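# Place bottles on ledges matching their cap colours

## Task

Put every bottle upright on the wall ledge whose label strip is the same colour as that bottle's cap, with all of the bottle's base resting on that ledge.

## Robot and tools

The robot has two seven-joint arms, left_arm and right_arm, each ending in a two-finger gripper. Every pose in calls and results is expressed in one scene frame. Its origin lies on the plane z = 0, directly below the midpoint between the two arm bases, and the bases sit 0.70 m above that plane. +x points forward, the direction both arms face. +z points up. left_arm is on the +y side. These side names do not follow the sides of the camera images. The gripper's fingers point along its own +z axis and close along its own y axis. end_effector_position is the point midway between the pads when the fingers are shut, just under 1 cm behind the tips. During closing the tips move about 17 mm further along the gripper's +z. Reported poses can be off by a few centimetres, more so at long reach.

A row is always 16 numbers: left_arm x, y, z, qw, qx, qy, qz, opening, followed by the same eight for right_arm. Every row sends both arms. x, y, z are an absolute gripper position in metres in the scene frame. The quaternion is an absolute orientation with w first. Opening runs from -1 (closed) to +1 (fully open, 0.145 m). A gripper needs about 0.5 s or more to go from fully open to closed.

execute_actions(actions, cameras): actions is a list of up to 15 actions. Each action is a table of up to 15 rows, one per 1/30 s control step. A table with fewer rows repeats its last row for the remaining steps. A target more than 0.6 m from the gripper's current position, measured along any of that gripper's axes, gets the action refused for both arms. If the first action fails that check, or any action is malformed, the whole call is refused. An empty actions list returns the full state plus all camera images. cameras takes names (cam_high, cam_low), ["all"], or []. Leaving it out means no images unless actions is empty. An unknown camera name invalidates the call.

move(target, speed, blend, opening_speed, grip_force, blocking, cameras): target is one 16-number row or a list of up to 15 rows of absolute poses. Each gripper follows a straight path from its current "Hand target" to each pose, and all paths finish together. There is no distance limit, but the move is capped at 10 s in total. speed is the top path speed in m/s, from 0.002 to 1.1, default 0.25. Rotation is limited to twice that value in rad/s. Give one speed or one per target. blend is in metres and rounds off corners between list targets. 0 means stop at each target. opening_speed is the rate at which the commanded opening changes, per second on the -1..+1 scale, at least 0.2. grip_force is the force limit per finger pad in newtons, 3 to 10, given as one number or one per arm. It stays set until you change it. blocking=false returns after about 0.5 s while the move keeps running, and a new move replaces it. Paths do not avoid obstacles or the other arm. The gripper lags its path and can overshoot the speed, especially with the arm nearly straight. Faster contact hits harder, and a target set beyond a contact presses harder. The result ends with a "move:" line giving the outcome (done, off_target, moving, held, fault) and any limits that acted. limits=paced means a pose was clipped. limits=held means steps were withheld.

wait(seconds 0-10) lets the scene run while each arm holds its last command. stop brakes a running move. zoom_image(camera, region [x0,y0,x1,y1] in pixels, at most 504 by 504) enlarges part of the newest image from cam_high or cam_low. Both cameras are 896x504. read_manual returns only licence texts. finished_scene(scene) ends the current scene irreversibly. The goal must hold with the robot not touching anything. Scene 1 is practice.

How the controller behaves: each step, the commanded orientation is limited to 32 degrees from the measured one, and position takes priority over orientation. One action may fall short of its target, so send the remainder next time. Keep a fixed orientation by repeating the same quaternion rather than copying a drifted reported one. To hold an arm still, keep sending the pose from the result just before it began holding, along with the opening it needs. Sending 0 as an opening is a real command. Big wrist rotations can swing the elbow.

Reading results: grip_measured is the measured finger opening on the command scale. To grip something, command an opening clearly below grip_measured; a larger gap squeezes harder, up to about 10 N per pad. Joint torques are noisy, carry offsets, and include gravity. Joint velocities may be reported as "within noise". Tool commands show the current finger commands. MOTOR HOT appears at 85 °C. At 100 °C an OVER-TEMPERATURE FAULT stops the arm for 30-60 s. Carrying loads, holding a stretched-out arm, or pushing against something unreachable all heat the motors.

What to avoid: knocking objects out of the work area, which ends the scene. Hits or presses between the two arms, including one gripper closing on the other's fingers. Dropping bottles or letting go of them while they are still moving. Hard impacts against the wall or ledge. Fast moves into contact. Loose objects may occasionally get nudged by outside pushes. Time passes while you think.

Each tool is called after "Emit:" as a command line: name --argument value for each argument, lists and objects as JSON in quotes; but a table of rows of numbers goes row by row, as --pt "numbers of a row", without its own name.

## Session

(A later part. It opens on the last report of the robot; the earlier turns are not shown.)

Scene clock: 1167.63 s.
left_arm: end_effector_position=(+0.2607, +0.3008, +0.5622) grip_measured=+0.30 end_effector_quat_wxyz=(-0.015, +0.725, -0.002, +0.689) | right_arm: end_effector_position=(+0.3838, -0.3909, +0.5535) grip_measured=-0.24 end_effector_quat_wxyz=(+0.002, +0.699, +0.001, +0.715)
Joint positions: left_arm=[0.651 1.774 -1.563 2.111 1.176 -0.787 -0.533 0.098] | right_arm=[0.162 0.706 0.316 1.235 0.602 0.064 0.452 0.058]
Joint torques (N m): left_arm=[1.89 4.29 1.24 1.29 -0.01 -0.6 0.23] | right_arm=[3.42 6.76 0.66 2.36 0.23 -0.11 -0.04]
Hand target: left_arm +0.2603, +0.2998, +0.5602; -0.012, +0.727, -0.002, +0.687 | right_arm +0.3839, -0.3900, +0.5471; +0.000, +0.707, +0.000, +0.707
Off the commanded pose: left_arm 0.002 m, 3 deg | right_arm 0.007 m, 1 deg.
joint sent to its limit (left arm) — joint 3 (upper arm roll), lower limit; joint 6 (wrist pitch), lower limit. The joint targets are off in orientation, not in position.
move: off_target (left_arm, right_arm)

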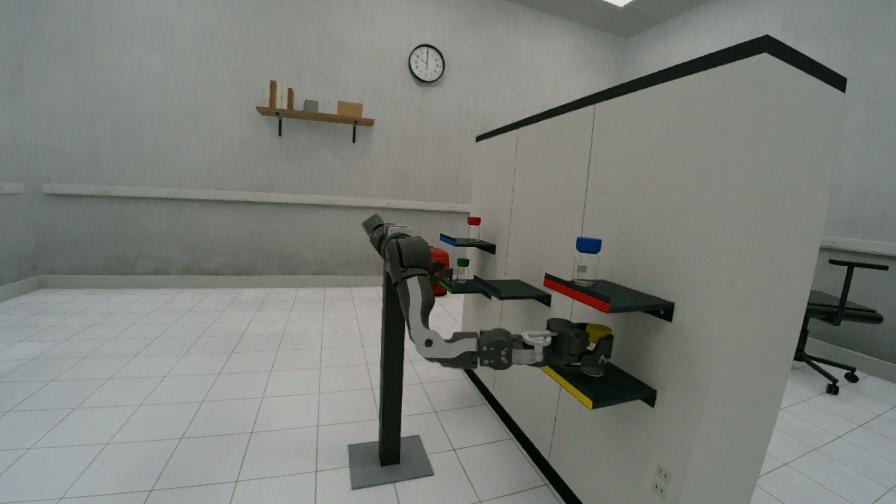

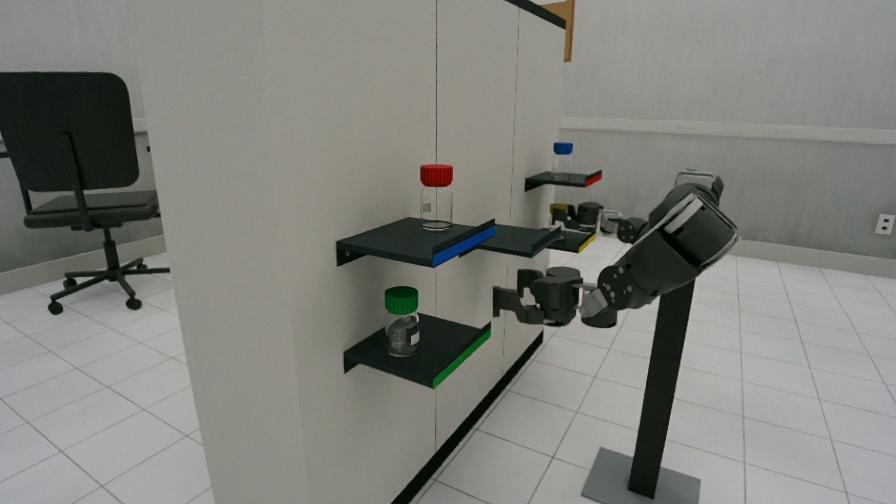

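Emit:
move --pt "0.26 0.30 0.56 0 0.7071 0 0.7071 0.3 0.384 -0.39 0.552 0 0.7071 0 0.7071 -0.6" --pt "0.26 0.30 0.56 0 0.7071 0 0.7071 0.3 0.384 -0.39 0.552 0 0.7071 0 0.7071 0.2" --speed 0.03 --opening_speed 0.4 --cameras '["cam_low", "cam_high"]'

Emit:
zoom_image --camera "cam_low" --region '[530, 190, 600, 260]'

Emit:
zoom_image --camera "cam_high" --region '[550, 310, 630, 390]'

Scene clock: 1188.90 s.
left_arm: end_effector_position=(+0.2607, +0.3008, +0.5622) grip_measured=+0.30 end_effector_quat_wxyz=(-0.015, +0.725, -0.002, +0.689) | right_arm: end_effector_position=(+0.3839, -0.3907, +0.5526) grip_measured=+0.20 end_effector_quat_wxyz=(+0.000, +0.706, -0.001, +0.709)
Joint positions: left_arm=[0.651 1.774 -1.563 2.111 1.176 -0.787 -0.533 0.098] | right_arm=[0.162 0.71 0.316 1.242 0.601 0.09 0.449 0.09]
Joint torques (N m): left_arm=[1.89 4.29 1.24 1.29 -0.01 -0.6 0.23] | right_arm=[3.78 7.03 2.06 3.99 0.35 -0.27 -0.03]
Hand target: left_arm +0.2603, +0.2998, +0.5602; -0.012, +0.727, -0.002, +0.687 | right_arm +0.3840, -0.3899, +0.5519; +0.000, +0.707, +0.000, +0.707
Off the commanded pose: left_arm 0.002 m, 3 deg | right_arm 0.001 m, 0 deg.
joint sent to its limit (left arm) — joint 3 (upper arm roll), lower limit; joint 6 (wrist pitch), lower limit. The joint targets are off in orientation, not in position.
move: off_target (left_arm)

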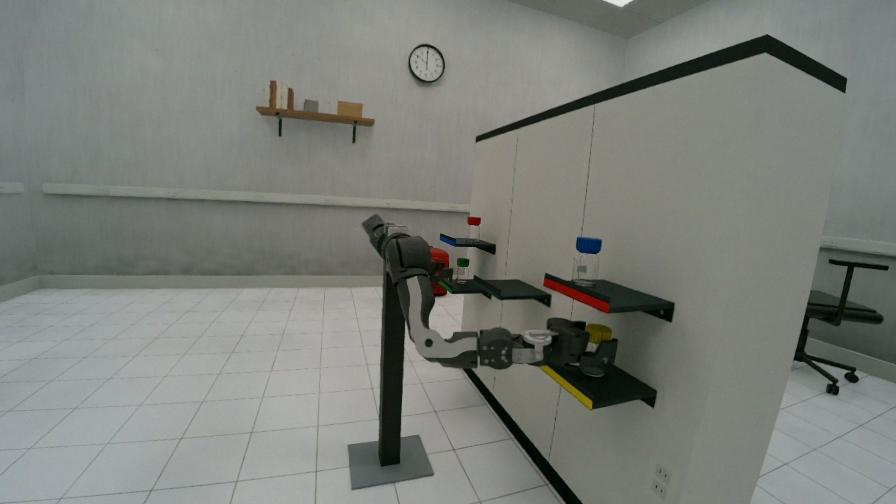

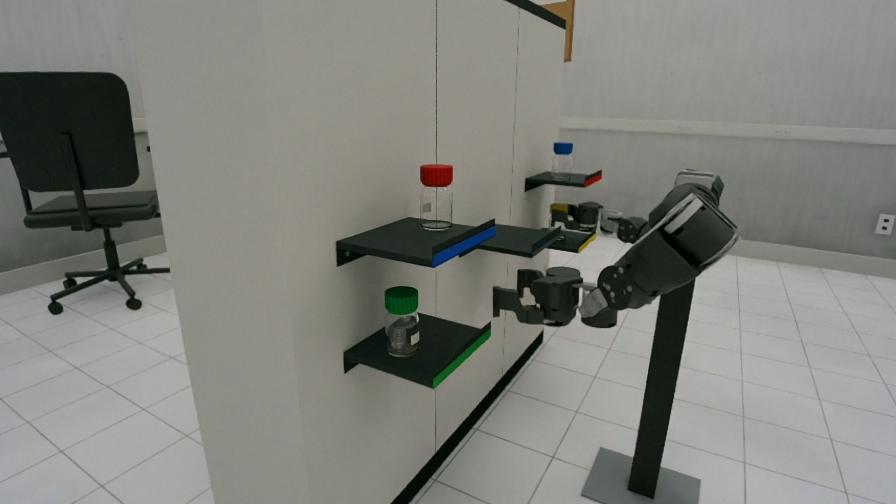

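Scaled by 7.200 from the camera's 896x504 image, which has a finer 1280x720 frame.

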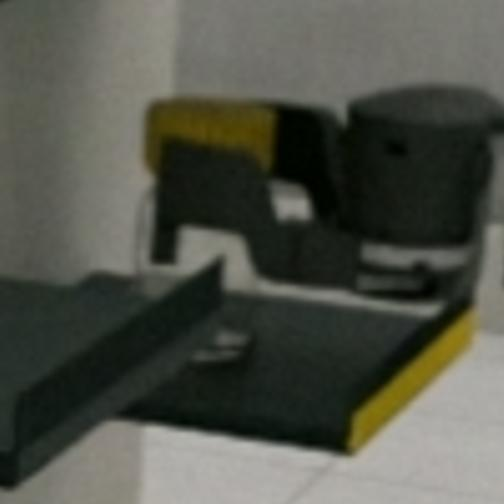

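Scaled by 6.300 from the camera's 896x504 image, which has a finer 1280x720 frame.

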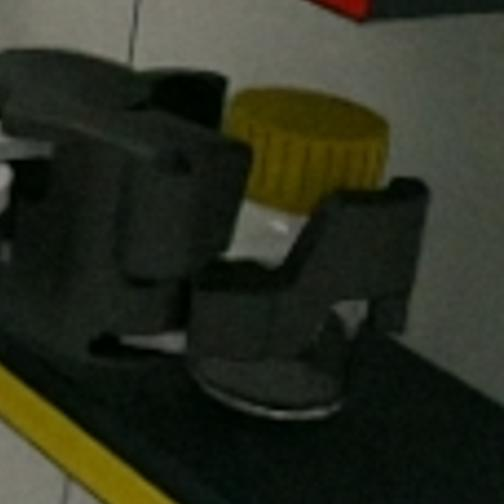

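Emit:
move --pt "0.26 0.30 0.56 0 0.7071 0 0.7071 0.3 0.25 -0.39 0.556 0 0.7071 0 0.7071 0.2" --pt "0.24 0.30 0.64 0 0.7071 0 0.7071 0.3 0.25 -0.34 0.556 0 0.7071 0 0.7071 0.2" --pt "0.25 0.34 0.745 0 0.7071 0 0.7071 0.3 0.25 -0.30 0.556 0 0.7071 0 0.7071 0.2" --speed 0.12 --blend '[0.02, 0.02, 0]' --cameras '["cam_low", "cam_high"]'

Emit:
zoom_image --camera "cam_low" --region '[390, 140, 570, 280]'

Emit:
zoom_image --camera "cam_high" --region '[400, 190, 520, 290]'

Scene clock: 1214.73 s.
left_arm: end_effector_position=(+0.2542, +0.3400, +0.7467) grip_measured=+0.30 end_effector_quat_wxyz=(-0.005, +0.772, -0.039, +0.635) | right_arm: end_effector_position=(+0.2500, -0.3001, +0.5568) grip_measured=+0.20 end_effector_quat_wxyz=(-0.001, +0.706, +0.002, +0.708)
Joint positions: left_arm=[1.987 2.009 -1.38 2.03 1.585 0.78 0.069 0.098] | right_arm=[-0.583 0.344 0.656 2.078 0.6 0.147 0.353 0.09]
Joint torques (N m): left_arm=[1.07 -2.12 2.78 -0.49 0.18 -0.53 0.21] | right_arm=[0.36 2.86 1.51 3.77 0.25 -0.29 -0.15]
Hand target: left_arm +0.2537, +0.3399, +0.7462; -0.003, +0.773, -0.039, +0.633 | right_arm +0.2500, -0.3000, +0.5560; +0.000, +0.707, +0.000, +0.707
Off the commanded pose: left_arm 0.005 m, 12 deg | right_arm 0.001 m, 0 deg.
joint read past its limit (left arm) — joint 1 (shoulder pitch), upper limit.
joint sent to its limit (left arm) — joint 1 (shoulder pitch), upper limit; joint 2 (shoulder roll), upper limit; joint 5 (forearm roll), upper limit; joint 6 (wrist pitch), upper limit. The joint targets are off in position and orientation.
move: off_target (left_arm); limits=paced

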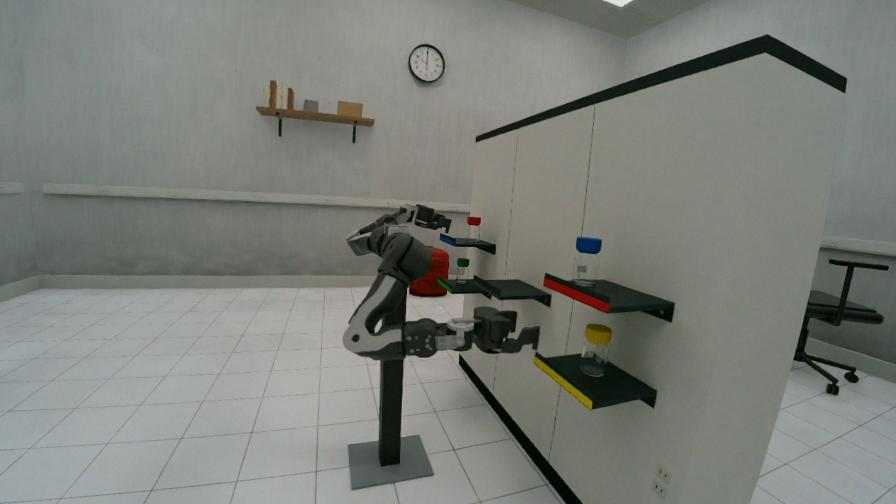

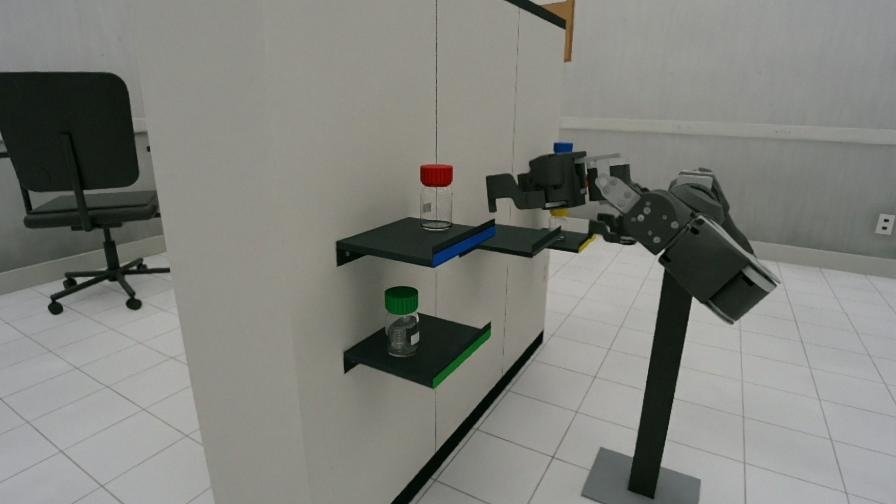

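Scaled by 2.800 from the camera's 896x504 image, which has a finer 1280x720 frame.

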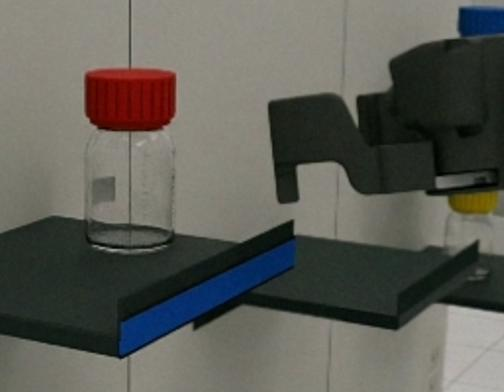

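Scaled by 4.200 from the camera's 896x504 image, which has a finer 1280x720 frame.

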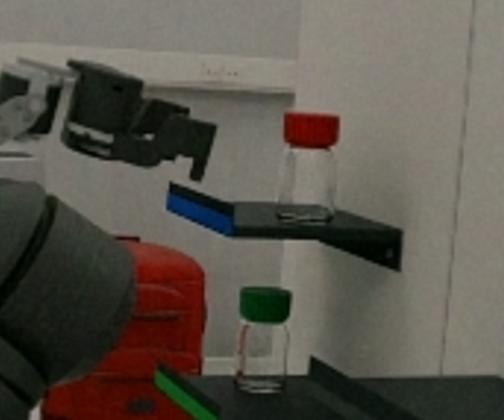

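Emit:
move --pt "0.20 0.36 0.66 0 0.7933 0 0.6088 0.3 0.25 -0.30 0.556 0 0.7071 0 0.7071 0.2" --pt "0.20 0.34 0.45 0 0.9239 0 0.3827 0.3 0.25 -0.30 0.556 0 0.7071 0 0.7071 0.2" --pt "0.262 0.212 0.19 0 0.9723 0 0.2334 0.3 0.25 -0.30 0.556 0 0.7071 0 0.7071 0.2" --speed 0.15 --blend '[0.03, 0.03, 0]' --cameras '["cam_low", "cam_high"]'

Scene clock: 1264.90 s.
left_arm: end_effector_position=(+0.2646, +0.2127, +0.1914) grip_measured=+0.30 end_effector_quat_wxyz=(-0.002, +0.971, +0.001, +0.237) | right_arm: end_effector_position=(+0.2500, -0.3001, +0.5568) grip_measured=+0.20 end_effector_quat_wxyz=(-0.001, +0.706, +0.002, +0.708)
Joint positions: left_arm=[0.484 0.47 -1.564 0.662 1.567 0.009 -0.197 0.098] | right_arm=[-0.583 0.344 0.656 2.078 0.6 0.147 0.353 0.09]
Joint torques (N m): left_arm=[5.18 2.52 0.46 1.11 0.09 -0.26 0.28] | right_arm=[0.09 3.07 1.4 3.71 0.28 -0.3 -0.14]
Hand target: left_arm +0.2620, +0.2121, +0.1900; +0.000, +0.972, +0.000, +0.233 | right_arm +0.2500, -0.3000, +0.5560; +0.000, +0.707, +0.000, +0.707
Off the commanded pose: left_arm 0.003 m, 1 deg | right_arm 0.001 m, 0 deg.
move: done; limits=paced

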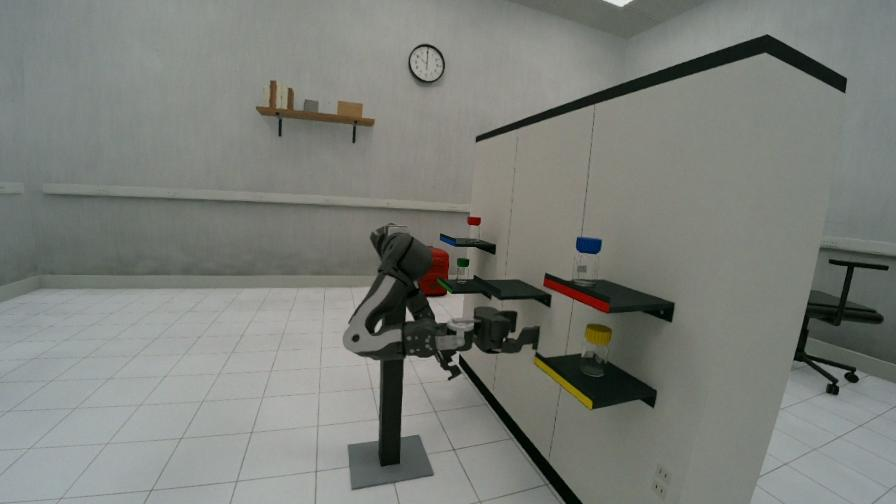

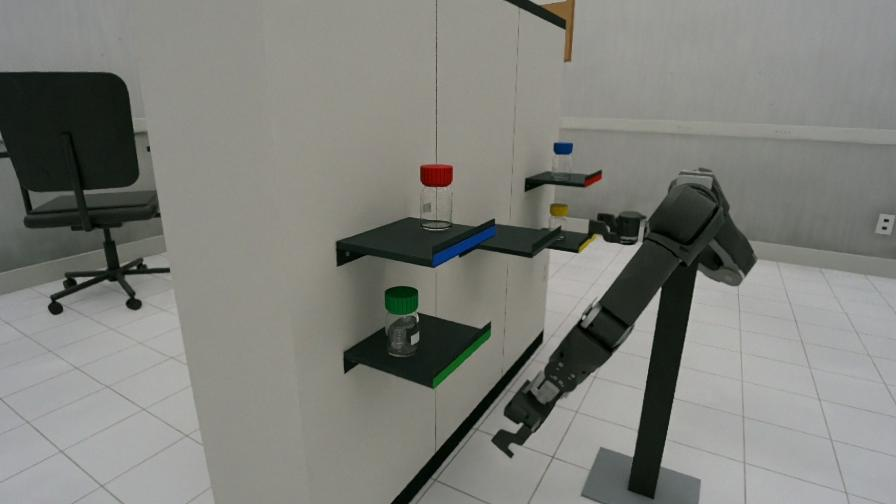

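Emit:
move --pt "0.262 0.212 0.19 0.150 0.7448 0.6252 0.1788 0.3 0.25 -0.30 0.556 0 0.7071 0 0.7071 0.2" --pt "0.262 0.212 0.19 0 0.9723 0 0.2334 0.3 0.25 -0.30 0.556 0 0.7071 0 0.7071 0.2" --speed 0.4

Scene clock: 1291.07 s.
left_arm: end_effector_position=(+0.2611, +0.2116, +0.1895) grip_measured=+0.30 end_effector_quat_wxyz=(-0.001, +0.973, +0.002, +0.232) | right_arm: end_effector_position=(+0.2500, -0.3001, +0.5568) grip_measured=+0.20 end_effector_quat_wxyz=(-0.001, +0.706, +0.002, +0.708)
Joint positions: left_arm=[0.295 0.416 -0.968 0.662 1.049 0.184 -0.151 0.098] | right_arm=[-0.583 0.344 0.656 2.078 0.6 0.147 0.353 0.09]
Joint torques (N m): left_arm=[5.89 2.78 0.42 2.28 0.05 -0.41 0.28] | right_arm=[0.38 2.91 1.46 3.75 0.28 -0.28 -0.14]
Hand target: left_arm +0.2620, +0.2121, +0.1900; +0.000, +0.972, +0.000, +0.233 | right_arm +0.2500, -0.3000, +0.5560; +0.000, +0.707, +0.000, +0.707
Off the commanded pose: left_arm 0.001 m, 0 deg | right_arm 0.001 m, 0 deg.
move: done

Emit:
move --pt "0.262 0.212 0.19 0.2021 0.4862 0.8420 0.1167 0.3 0.25 -0.30 0.556 0 0.7071 0 0.7071 0.2" --pt "0.262 0.212 0.19 0 0.9723 0 0.2334 0.3 0.25 -0.30 0.556 0 0.7071 0 0.7071 0.2" --speed 0.45

Scene clock: 1309.20 s.
left_arm: end_effector_position=(+0.2611, +0.2117, +0.1895) grip_measured=+0.30 end_effector_quat_wxyz=(-0.001, +0.973, +0.002, +0.232) | right_arm: end_effector_position=(+0.2500, -0.3001, +0.5568) grip_measured=+0.20 end_effector_quat_wxyz=(-0.001, +0.706, +0.002, +0.708)
Joint positions: left_arm=[0.244 0.377 -0.769 0.662 0.863 0.235 -0.114 0.098] | right_arm=[-0.583 0.344 0.656 2.078 0.6 0.147 0.353 0.09]
Joint torques (N m): left_arm=[5.74 2.7 0.29 2.69 0.04 -0.42 0.28] | right_arm=[0.22 2.91 1.44 3.79 0.28 -0.3 -0.15]
Hand target: left_arm +0.2619, +0.2121, +0.1900; +0.000, +0.972, +0.000, +0.233 | right_arm +0.2500, -0.3000, +0.5560; +0.000, +0.707, +0.000, +0.707
Off the commanded pose: left_arm 0.001 m, 0 deg | right_arm 0.001 m, 0 deg.
move: done

Emit:
move --pt "0.22 0.30 0.42 0 0.8660 0 0.5 0.3 0.25 -0.30 0.556 0 0.7071 0 0.7071 0.2" --pt "0.23 0.34 0.60 0 0.7071 0 0.7071 0.3 0.25 -0.30 0.556 0 0.7071 0 0.7071 0.2" --pt "0.262 0.345 0.745 0 0.7071 0 0.7071 0.3 0.25 -0.30 0.556 0 0.7071 0 0.7071 0.2" --speed 0.15 --blend '[0.03, 0.03, 0]' --cameras '["cam_low", "cam_high"]'

Emit:
zoom_image --camera "cam_low" --region '[410, 150, 550, 250]'

Emit:
zoom_image --camera "cam_high" --region '[430, 195, 510, 265]'

Scene clock: 1327.67 s.
left_arm: end_effector_position=(+0.2623, +0.3434, +0.7458) grip_measured=+0.30 end_effector_quat_wxyz=(+0.001, +0.706, -0.004, +0.708) | right_arm: end_effector_position=(+0.2500, -0.3001, +0.5568) grip_measured=+0.20 end_effector_quat_wxyz=(-0.001, +0.706, +0.002, +0.708)
Joint positions: left_arm=[-1.122 1.069 1.576 2.081 1.574 0.45 -0.001 0.098] | right_arm=[-0.583 0.344 0.656 2.078 0.6 0.147 0.353 0.09]
Joint torques (N m): left_arm=[1.2 2.73 2.48 0.1 0.19 -0.54 -0.06] | right_arm=[0.41 2.94 1.47 3.71 0.28 -0.3 -0.17]
Hand target: left_arm +0.2620, +0.3449, +0.7449; +0.000, +0.707, +0.000, +0.707 | right_arm +0.2500, -0.3000, +0.5560; +0.000, +0.707, +0.000, +0.707
Off the commanded pose: left_arm 0.002 m, 0 deg | right_arm 0.001 m, 0 deg.
joint read past its limit (left arm) — joint 3 (upper arm roll), upper limit.
joint sent to its limit (left arm) — joint 3 (upper arm roll), upper limit. The joint targets still meet the commanded pose.
move: done

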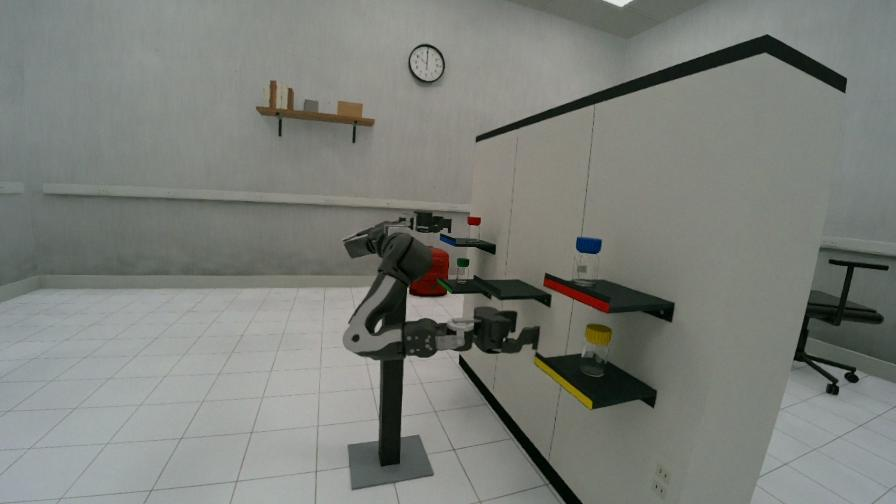

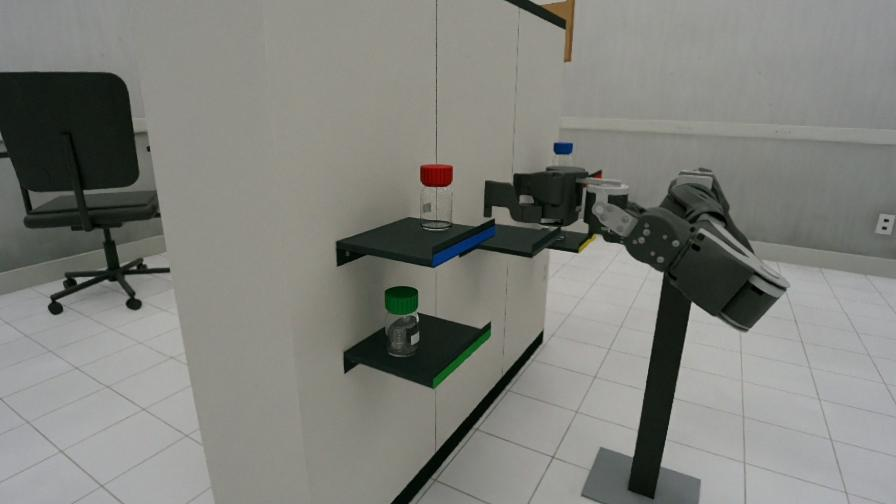

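Scaled by 3.600 from the camera's 896x504 image, which has a finer 1280x720 frame.

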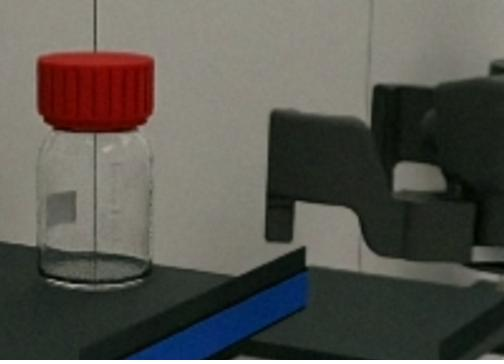

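Scaled by 6.300 from the camera's 896x504 image, which has a finer 1280x720 frame.

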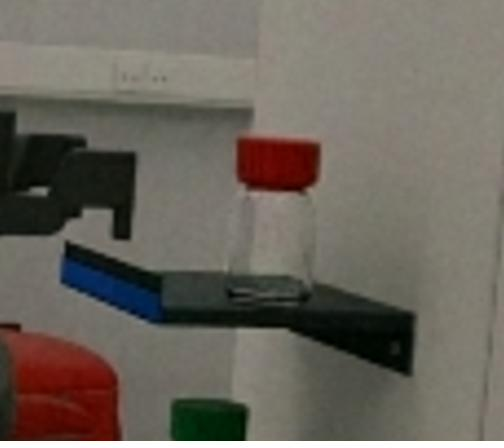

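Emit:
move --pt "0.3855 0.3443 0.75 0 0.7071 0 0.7071 0.3 0.25 -0.30 0.556 0 0.7071 0 0.7071 0.2" --speed 0.1 --cameras '["cam_low", "cam_high"]'

Emit:
zoom_image --camera "cam_low" --region '[390, 150, 500, 250]'

Emit:
zoom_image --camera "cam_high" --region '[440, 205, 500, 255]'

Scene clock: 1362.43 s.
left_arm: end_effector_position=(+0.3860, +0.3431, +0.7507) grip_measured=+0.30 end_effector_quat_wxyz=(-0.003, +0.705, -0.009, +0.709) | right_arm: end_effector_position=(+0.2500, -0.3001, +0.5568) grip_measured=+0.20 end_effector_quat_wxyz=(-0.001, +0.706, +0.002, +0.708)
Joint positions: left_arm=[-1.338 1.638 1.572 1.637 1.584 0.227 -0.126 0.098] | right_arm=[-0.583 0.344 0.656 2.078 0.6 0.147 0.353 0.09]
Joint torques (N m): left_arm=[4.95 1.33 3.95 0.23 0.13 -0.54 0] | right_arm=[0.2 3.05 1.43 3.81 0.29 -0.31 -0.14]
Hand target: left_arm +0.3855, +0.3443, +0.7501; -0.004, +0.706, -0.006, +0.708 | right_arm +0.2500, -0.3000, +0.5560; +0.000, +0.707, +0.000, +0.707
Off the commanded pose: left_arm 0.001 m, 1 deg | right_arm 0.001 m, 0 deg.
joint sent to its limit (left arm) — joint 3 (upper arm roll), upper limit; joint 5 (forearm roll), upper limit. The joint targets still meet the commanded pose.
move: done

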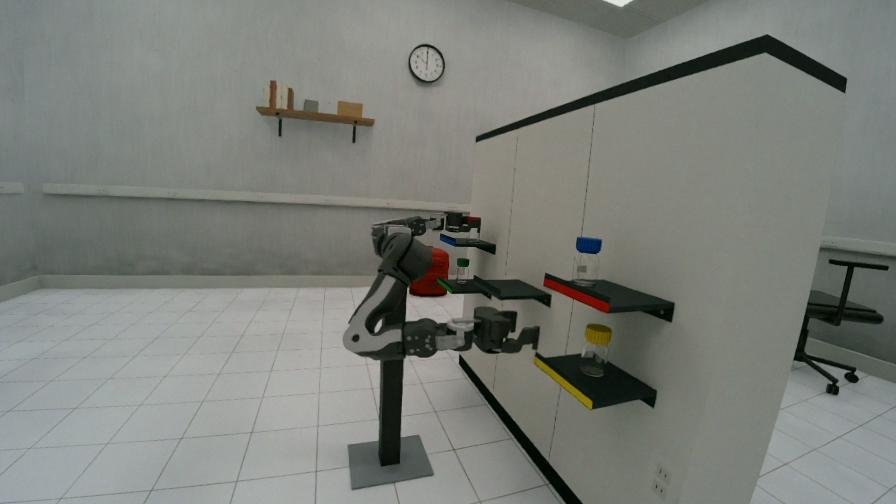

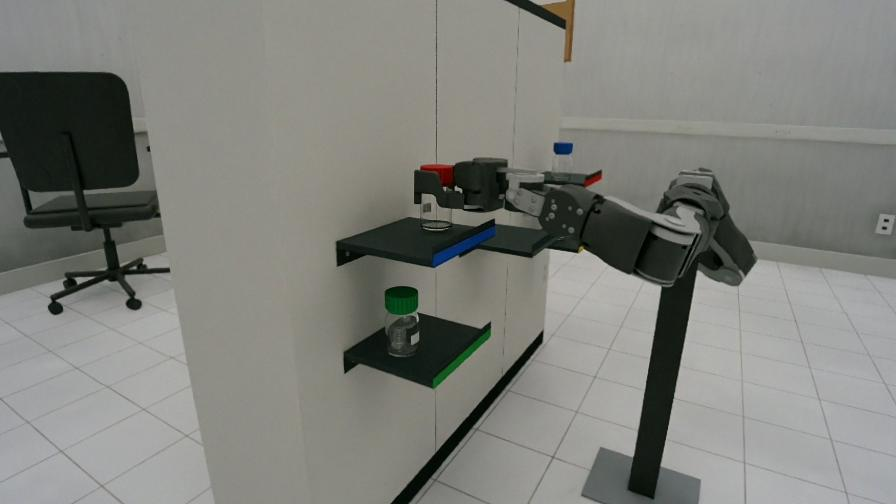

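Scaled by 4.582 from the camera's 896x504 image, which has a finer 1280x720 frame.

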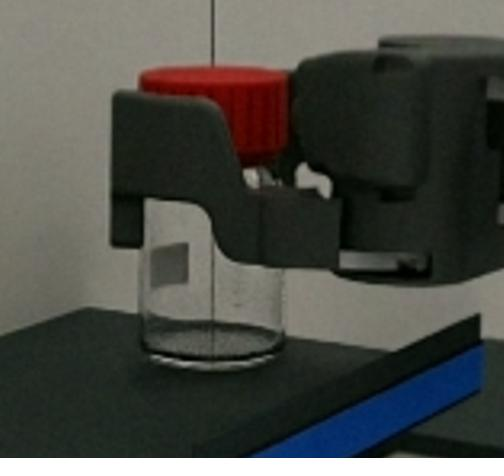

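Scaled by 8.400 from the camera's 896x504 image, which has a finer 1280x720 frame.

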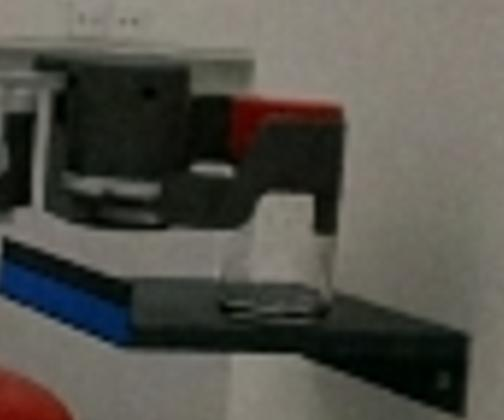

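Emit:
move --pt "0.3832 0.3433 0.745 0 0.7071 0 0.7071 0.3 0.25 -0.30 0.556 0 0.7071 0 0.7071 0.2" --pt "0.3832 0.3433 0.745 0 0.7071 0 0.7071 -0.5 0.25 -0.30 0.556 0 0.7071 0 0.7071 0.2" --pt "0.3832 0.3433 0.79 0 0.7071 0 0.7071 -0.6 0.25 -0.30 0.556 0 0.7071 0 0.7071 0.2" --speed 0.06 --opening_speed 0.6 --cameras '["cam_low", "cam_high"]'

Emit:
zoom_image --camera "cam_low" --region '[390, 130, 500, 240]'

Emit:
zoom_image --camera "cam_high" --region '[440, 195, 500, 255]'

Scene clock: 1386.00 s.
left_arm: end_effector_position=(+0.3833, +0.3446, +0.7873) grip_measured=-0.24 end_effector_quat_wxyz=(-0.011, +0.708, -0.014, +0.706) | right_arm: end_effector_position=(+0.2500, -0.3001, +0.5568) grip_measured=+0.20 end_effector_quat_wxyz=(-0.001, +0.706, +0.002, +0.708)
Joint positions: left_arm=[-1.179 1.679 1.572 1.588 1.584 0.398 -0.117 0.058] | right_arm=[-0.583 0.344 0.656 2.078 0.6 0.147 0.353 0.09]
Joint torques (N m): left_arm=[6.11 3.28 3.78 -0.2 0.13 -0.83 0.2] | right_arm=[0.2 3.07 1.51 3.82 0.28 -0.28 -0.14]
Hand target: left_arm +0.3832, +0.3434, +0.7900; -0.008, +0.705, -0.015, +0.709 | right_arm +0.2500, -0.3000, +0.5560; +0.000, +0.707, +0.000, +0.707
Off the commanded pose: left_arm 0.003 m, 2 deg | right_arm 0.001 m, 0 deg.
joint sent to its limit (left arm) — joint 3 (upper arm roll), upper limit; joint 5 (forearm roll), upper limit. The joint targets still meet the commanded pose.
move: done

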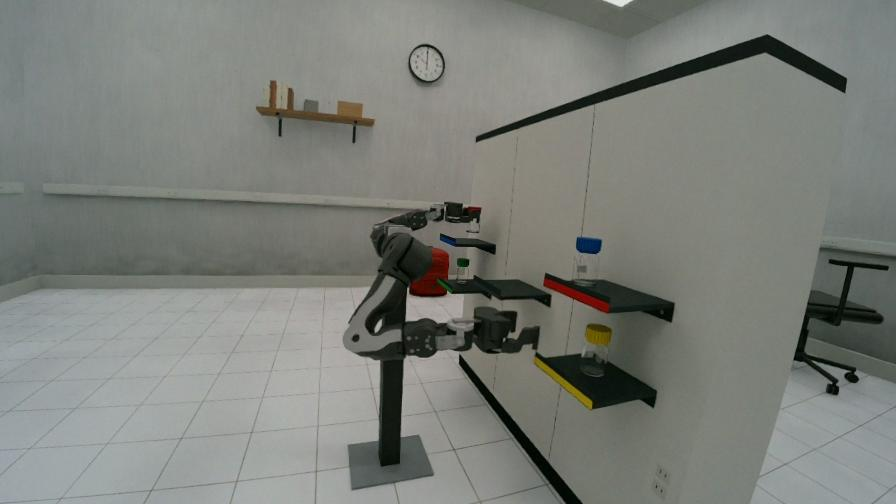

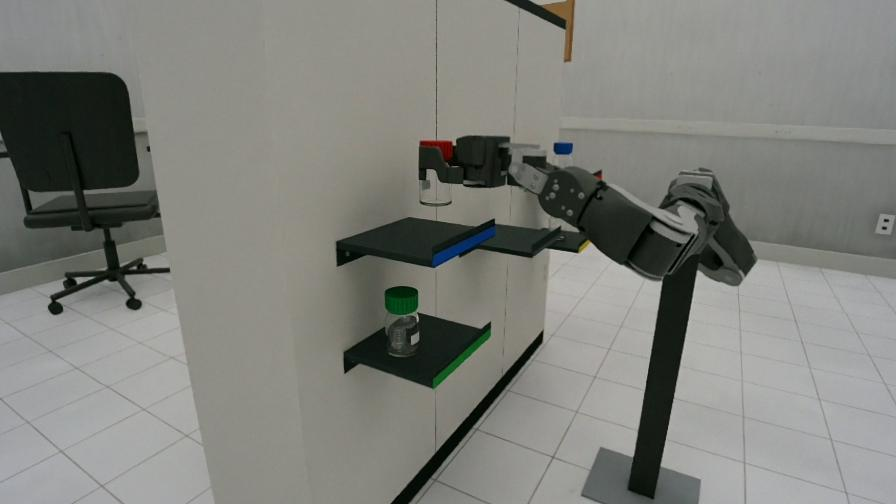

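Scaled by 4.582 from the camera's 896x504 image, which has a finer 1280x720 frame.

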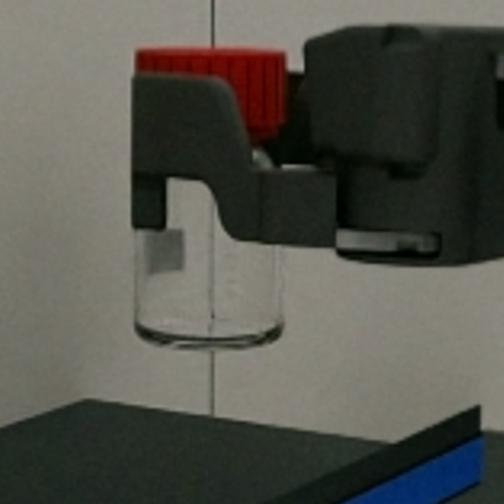

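Scaled by 8.400 from the camera's 896x504 image, which has a finer 1280x720 frame.

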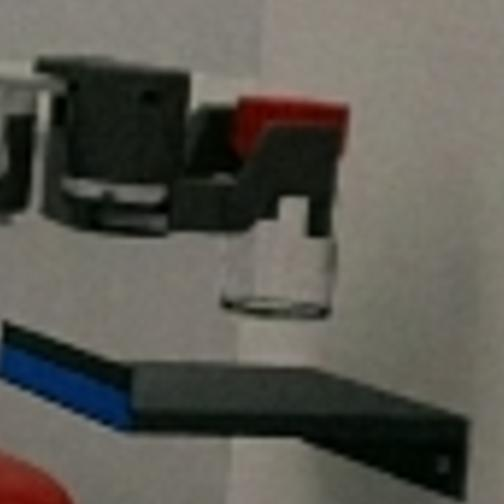

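Emit:
move --pt "0.36 0.25 0.785 0 0.7071 0 0.7071 -0.6 0.25 -0.30 0.556 0 0.7071 0 0.7071 0.2" --pt "0.36 0.14 0.75 0.0616 0.7044 -0.0616 0.7044 -0.6 0.25 -0.30 0.556 0 0.7071 0 0.7071 0.2" --speed 0.1 --blend '[0.03, 0]' --cameras '["cam_low", "cam_high"]'

Scene clock: 1409.13 s.
left_arm: end_effector_position=(+0.3600, +0.1394, +0.7486) grip_measured=-0.24 end_effector_quat_wxyz=(+0.045, +0.661, -0.084, +0.745) | right_arm: end_effector_position=(+0.2500, -0.3001, +0.5568) grip_measured=+0.20 end_effector_quat_wxyz=(-0.001, +0.706, +0.002, +0.708)
Joint positions: left_arm=[-1.406 1.996 1.572 2.169 1.584 0.059 -0.838 0.058] | right_arm=[-0.583 0.344 0.656 2.078 0.6 0.147 0.353 0.09]
Joint torques (N m): left_arm=[6.16 0.94 3.36 -0.4 -0.19 -0.74 -0.11] | right_arm=[0.38 2.97 1.47 3.79 0.28 -0.28 -0.15]
Hand target: left_arm +0.3600, +0.1400, +0.7498; +0.047, +0.659, -0.079, +0.747 | right_arm +0.2500, -0.3000, +0.5560; +0.000, +0.707, +0.000, +0.707
Off the commanded pose: left_arm 0.002 m, 8 deg | right_arm 0.001 m, 0 deg.
joint sent to its limit (left arm) — joint 3 (upper arm roll), upper limit; joint 5 (forearm roll), upper limit. The joint targets are off in orientation, not in position.
move: off_target (left_arm)

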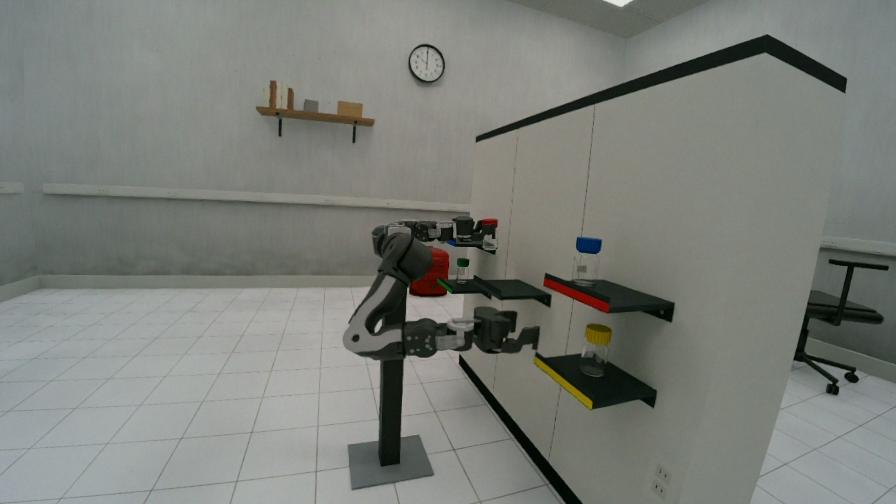

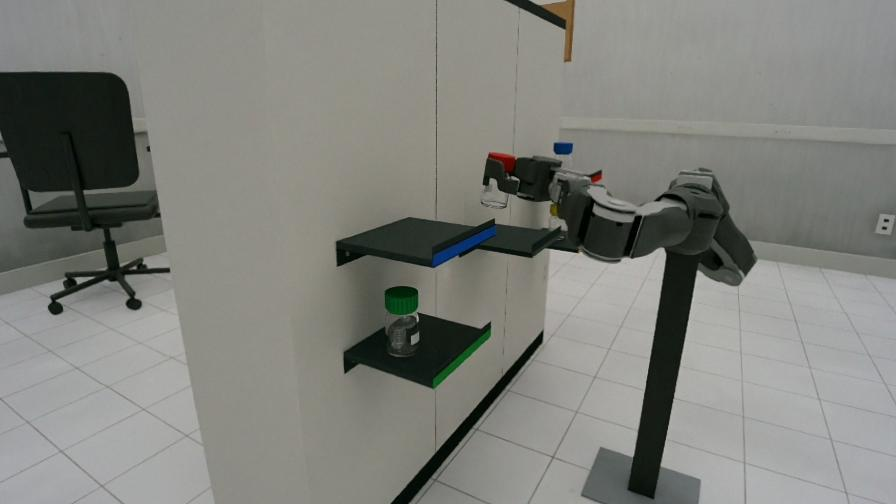

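Emit:
move --pt "0.36 0.25 0.785 0 0.7071 0 0.7071 -0.6 0.25 -0.30 0.556 0 0.7071 0 0.7071 0.2" --pt "0.30 0.345 0.785 0 0.7071 0 0.7071 -0.6 0.25 -0.30 0.556 0 0.7071 0 0.7071 0.2" --pt "0.235 0.345 0.74 0 0.7071 0 0.7071 -0.6 0.25 -0.30 0.556 0 0.7071 0 0.7071 0.2" --pt "0.225 0.34 0.62 0 0.7071 0 0.7071 -0.6 0.25 -0.30 0.556 0 0.7071 0 0.7071 0.2" --speed 0.1 --blend '[0.03, 0.02, 0.02, 0]' --cameras '["cam_low", "cam_high"]'

Scene clock: 1480.77 s.
left_arm: end_effector_position=(+0.2251, +0.3403, +0.6184) grip_measured=-0.24 end_effector_quat_wxyz=(-0.001, +0.711, +0.001, +0.703) | right_arm: end_effector_position=(+0.2500, -0.3001, +0.5568) grip_measured=+0.20 end_effector_quat_wxyz=(-0.001, +0.706, +0.002, +0.708)
Joint positions: left_arm=[-0.735 0.513 1.011 2.134 0.923 0.321 0.388 0.058] | right_arm=[-0.583 0.344 0.656 2.078 0.6 0.147 0.353 0.09]
Joint torques (N m): left_arm=[0.44 3.55 2.09 3 0.36 -0.87 0.24] | right_arm=[0.25 2.97 1.43 3.85 0.27 -0.29 -0.15]
Hand target: left_arm +0.2250, +0.3400, +0.6200; +0.000, +0.707, +0.000, +0.707 | right_arm +0.2500, -0.3000, +0.5560; +0.000, +0.707, +0.000, +0.707
Off the commanded pose: left_arm 0.002 m, 1 deg | right_arm 0.001 m, 0 deg.
move: done

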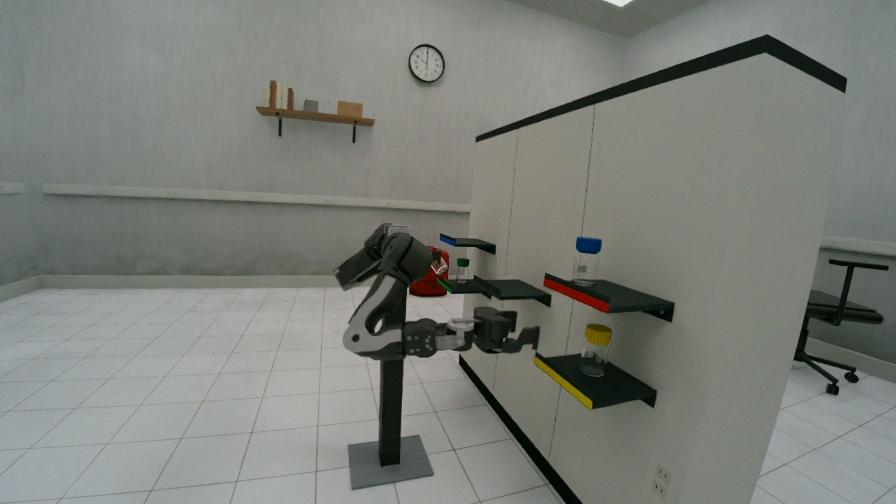

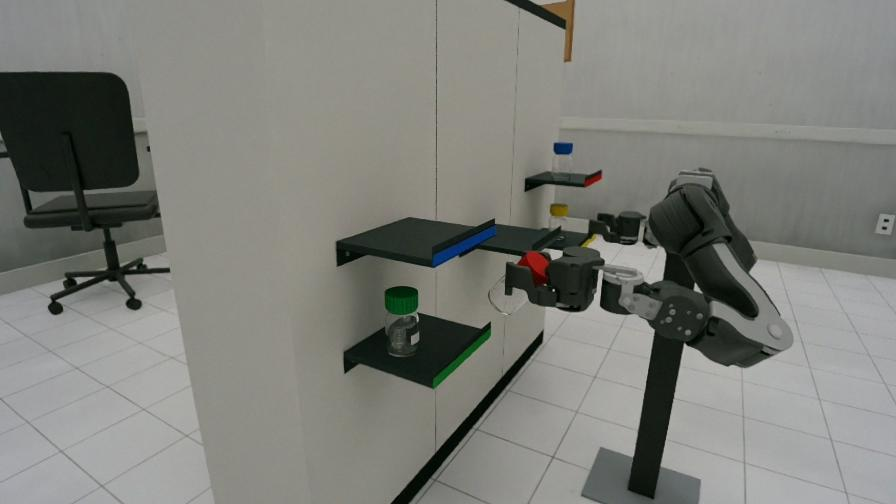

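Emit:
zoom_image --camera "cam_low" --region '[470, 230, 590, 330]'

Emit:
zoom_image --camera "cam_high" --region '[400, 220, 500, 300]'

Scaled by 4.200 from the camera's 896x504 image, which has a finer 1280x720 frame.

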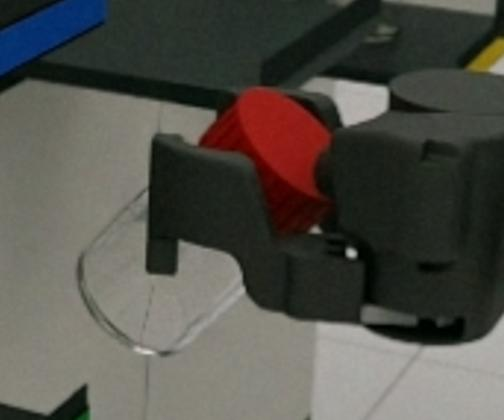

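Scaled by 5.040 from the camera's 896x504 image, which has a finer 1280x720 frame.

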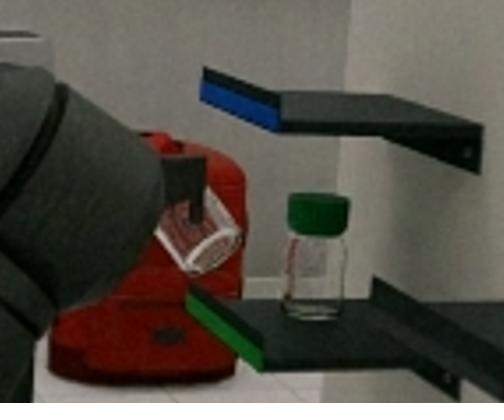

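Emit:
move --pt "0.19 0.38 0.60 0 0.7071 0 0.7071 -0.6 0.25 -0.30 0.556 0 0.7071 0 0.7071 0.2" --pt "0.19 0.40 0.537 0 0.7071 0 0.7071 -0.6 0.25 -0.30 0.556 0 0.7071 0 0.7071 0.2" --speed 0.1 --cameras '["cam_low", "cam_high"]'

Emit:
zoom_image --camera "cam_low" --region '[430, 270, 590, 400]'

Scene clock: 1543.87 s.
left_arm: end_effector_position=(+0.1898, +0.4007, +0.5351) grip_measured=-0.24 end_effector_quat_wxyz=(+0.000, +0.711, +0.003, +0.703) | right_arm: end_effector_position=(+0.2500, -0.3001, +0.5568) grip_measured=+0.20 end_effector_quat_wxyz=(-0.001, +0.706, +0.002, +0.708)
Joint positions: left_arm=[-0.703 0.451 0.96 1.656 0.799 -0.029 0.769 0.058] | right_arm=[-0.583 0.344 0.656 2.078 0.6 0.147 0.353 0.09]
Joint torques (N m): left_arm=[-0.15 4.42 2.41 3.92 0.62 -0.7 0.28] | right_arm=[0.28 2.89 1.51 3.82 0.27 -0.31 -0.13]
Hand target: left_arm +0.1900, +0.4000, +0.5370; +0.000, +0.707, +0.000, +0.707 | right_arm +0.2500, -0.3000, +0.5560; +0.000, +0.707, +0.000, +0.707
Off the commanded pose: left_arm 0.002 m, 1 deg | right_arm 0.001 m, 0 deg.
move: done

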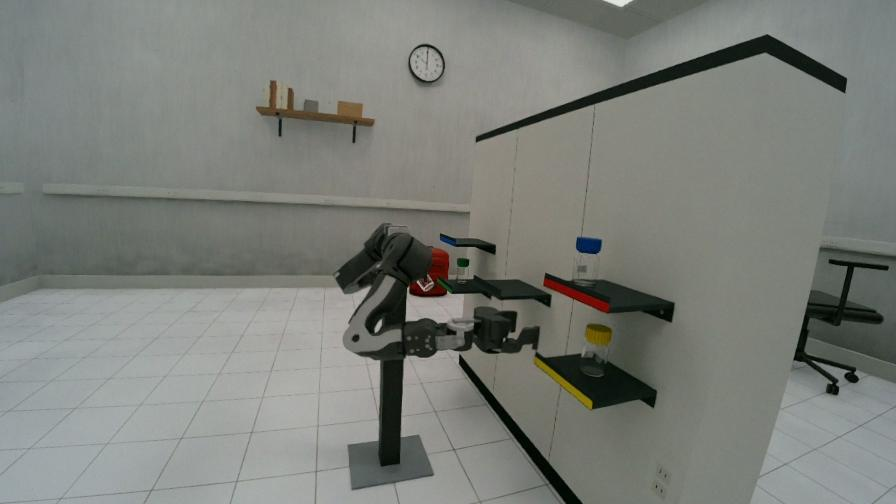

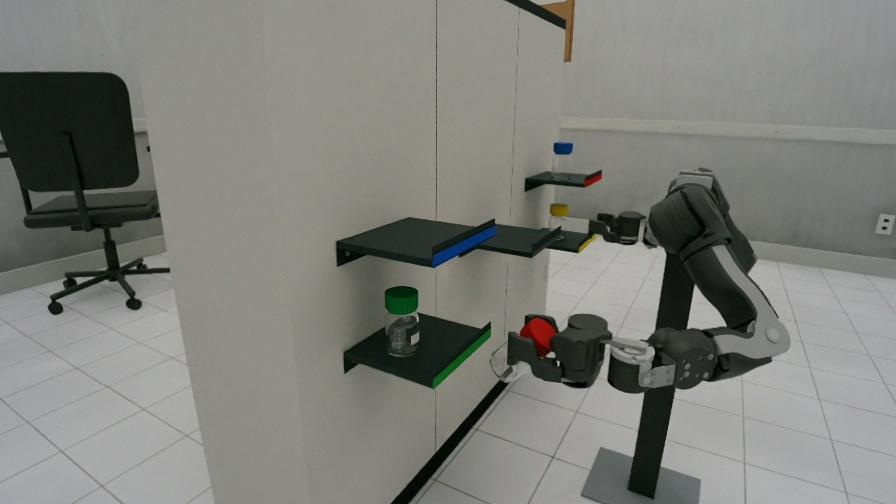

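Scaled by 3.150 from the camera's 896x504 image, which has a finer 1280x720 frame.

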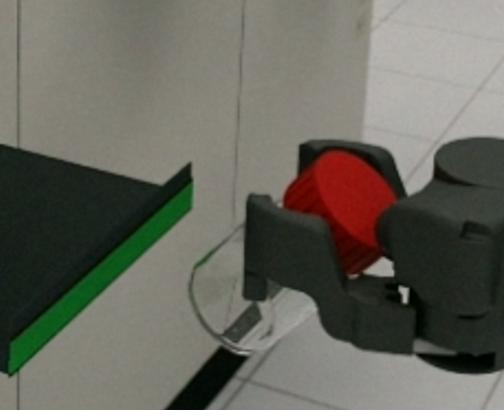

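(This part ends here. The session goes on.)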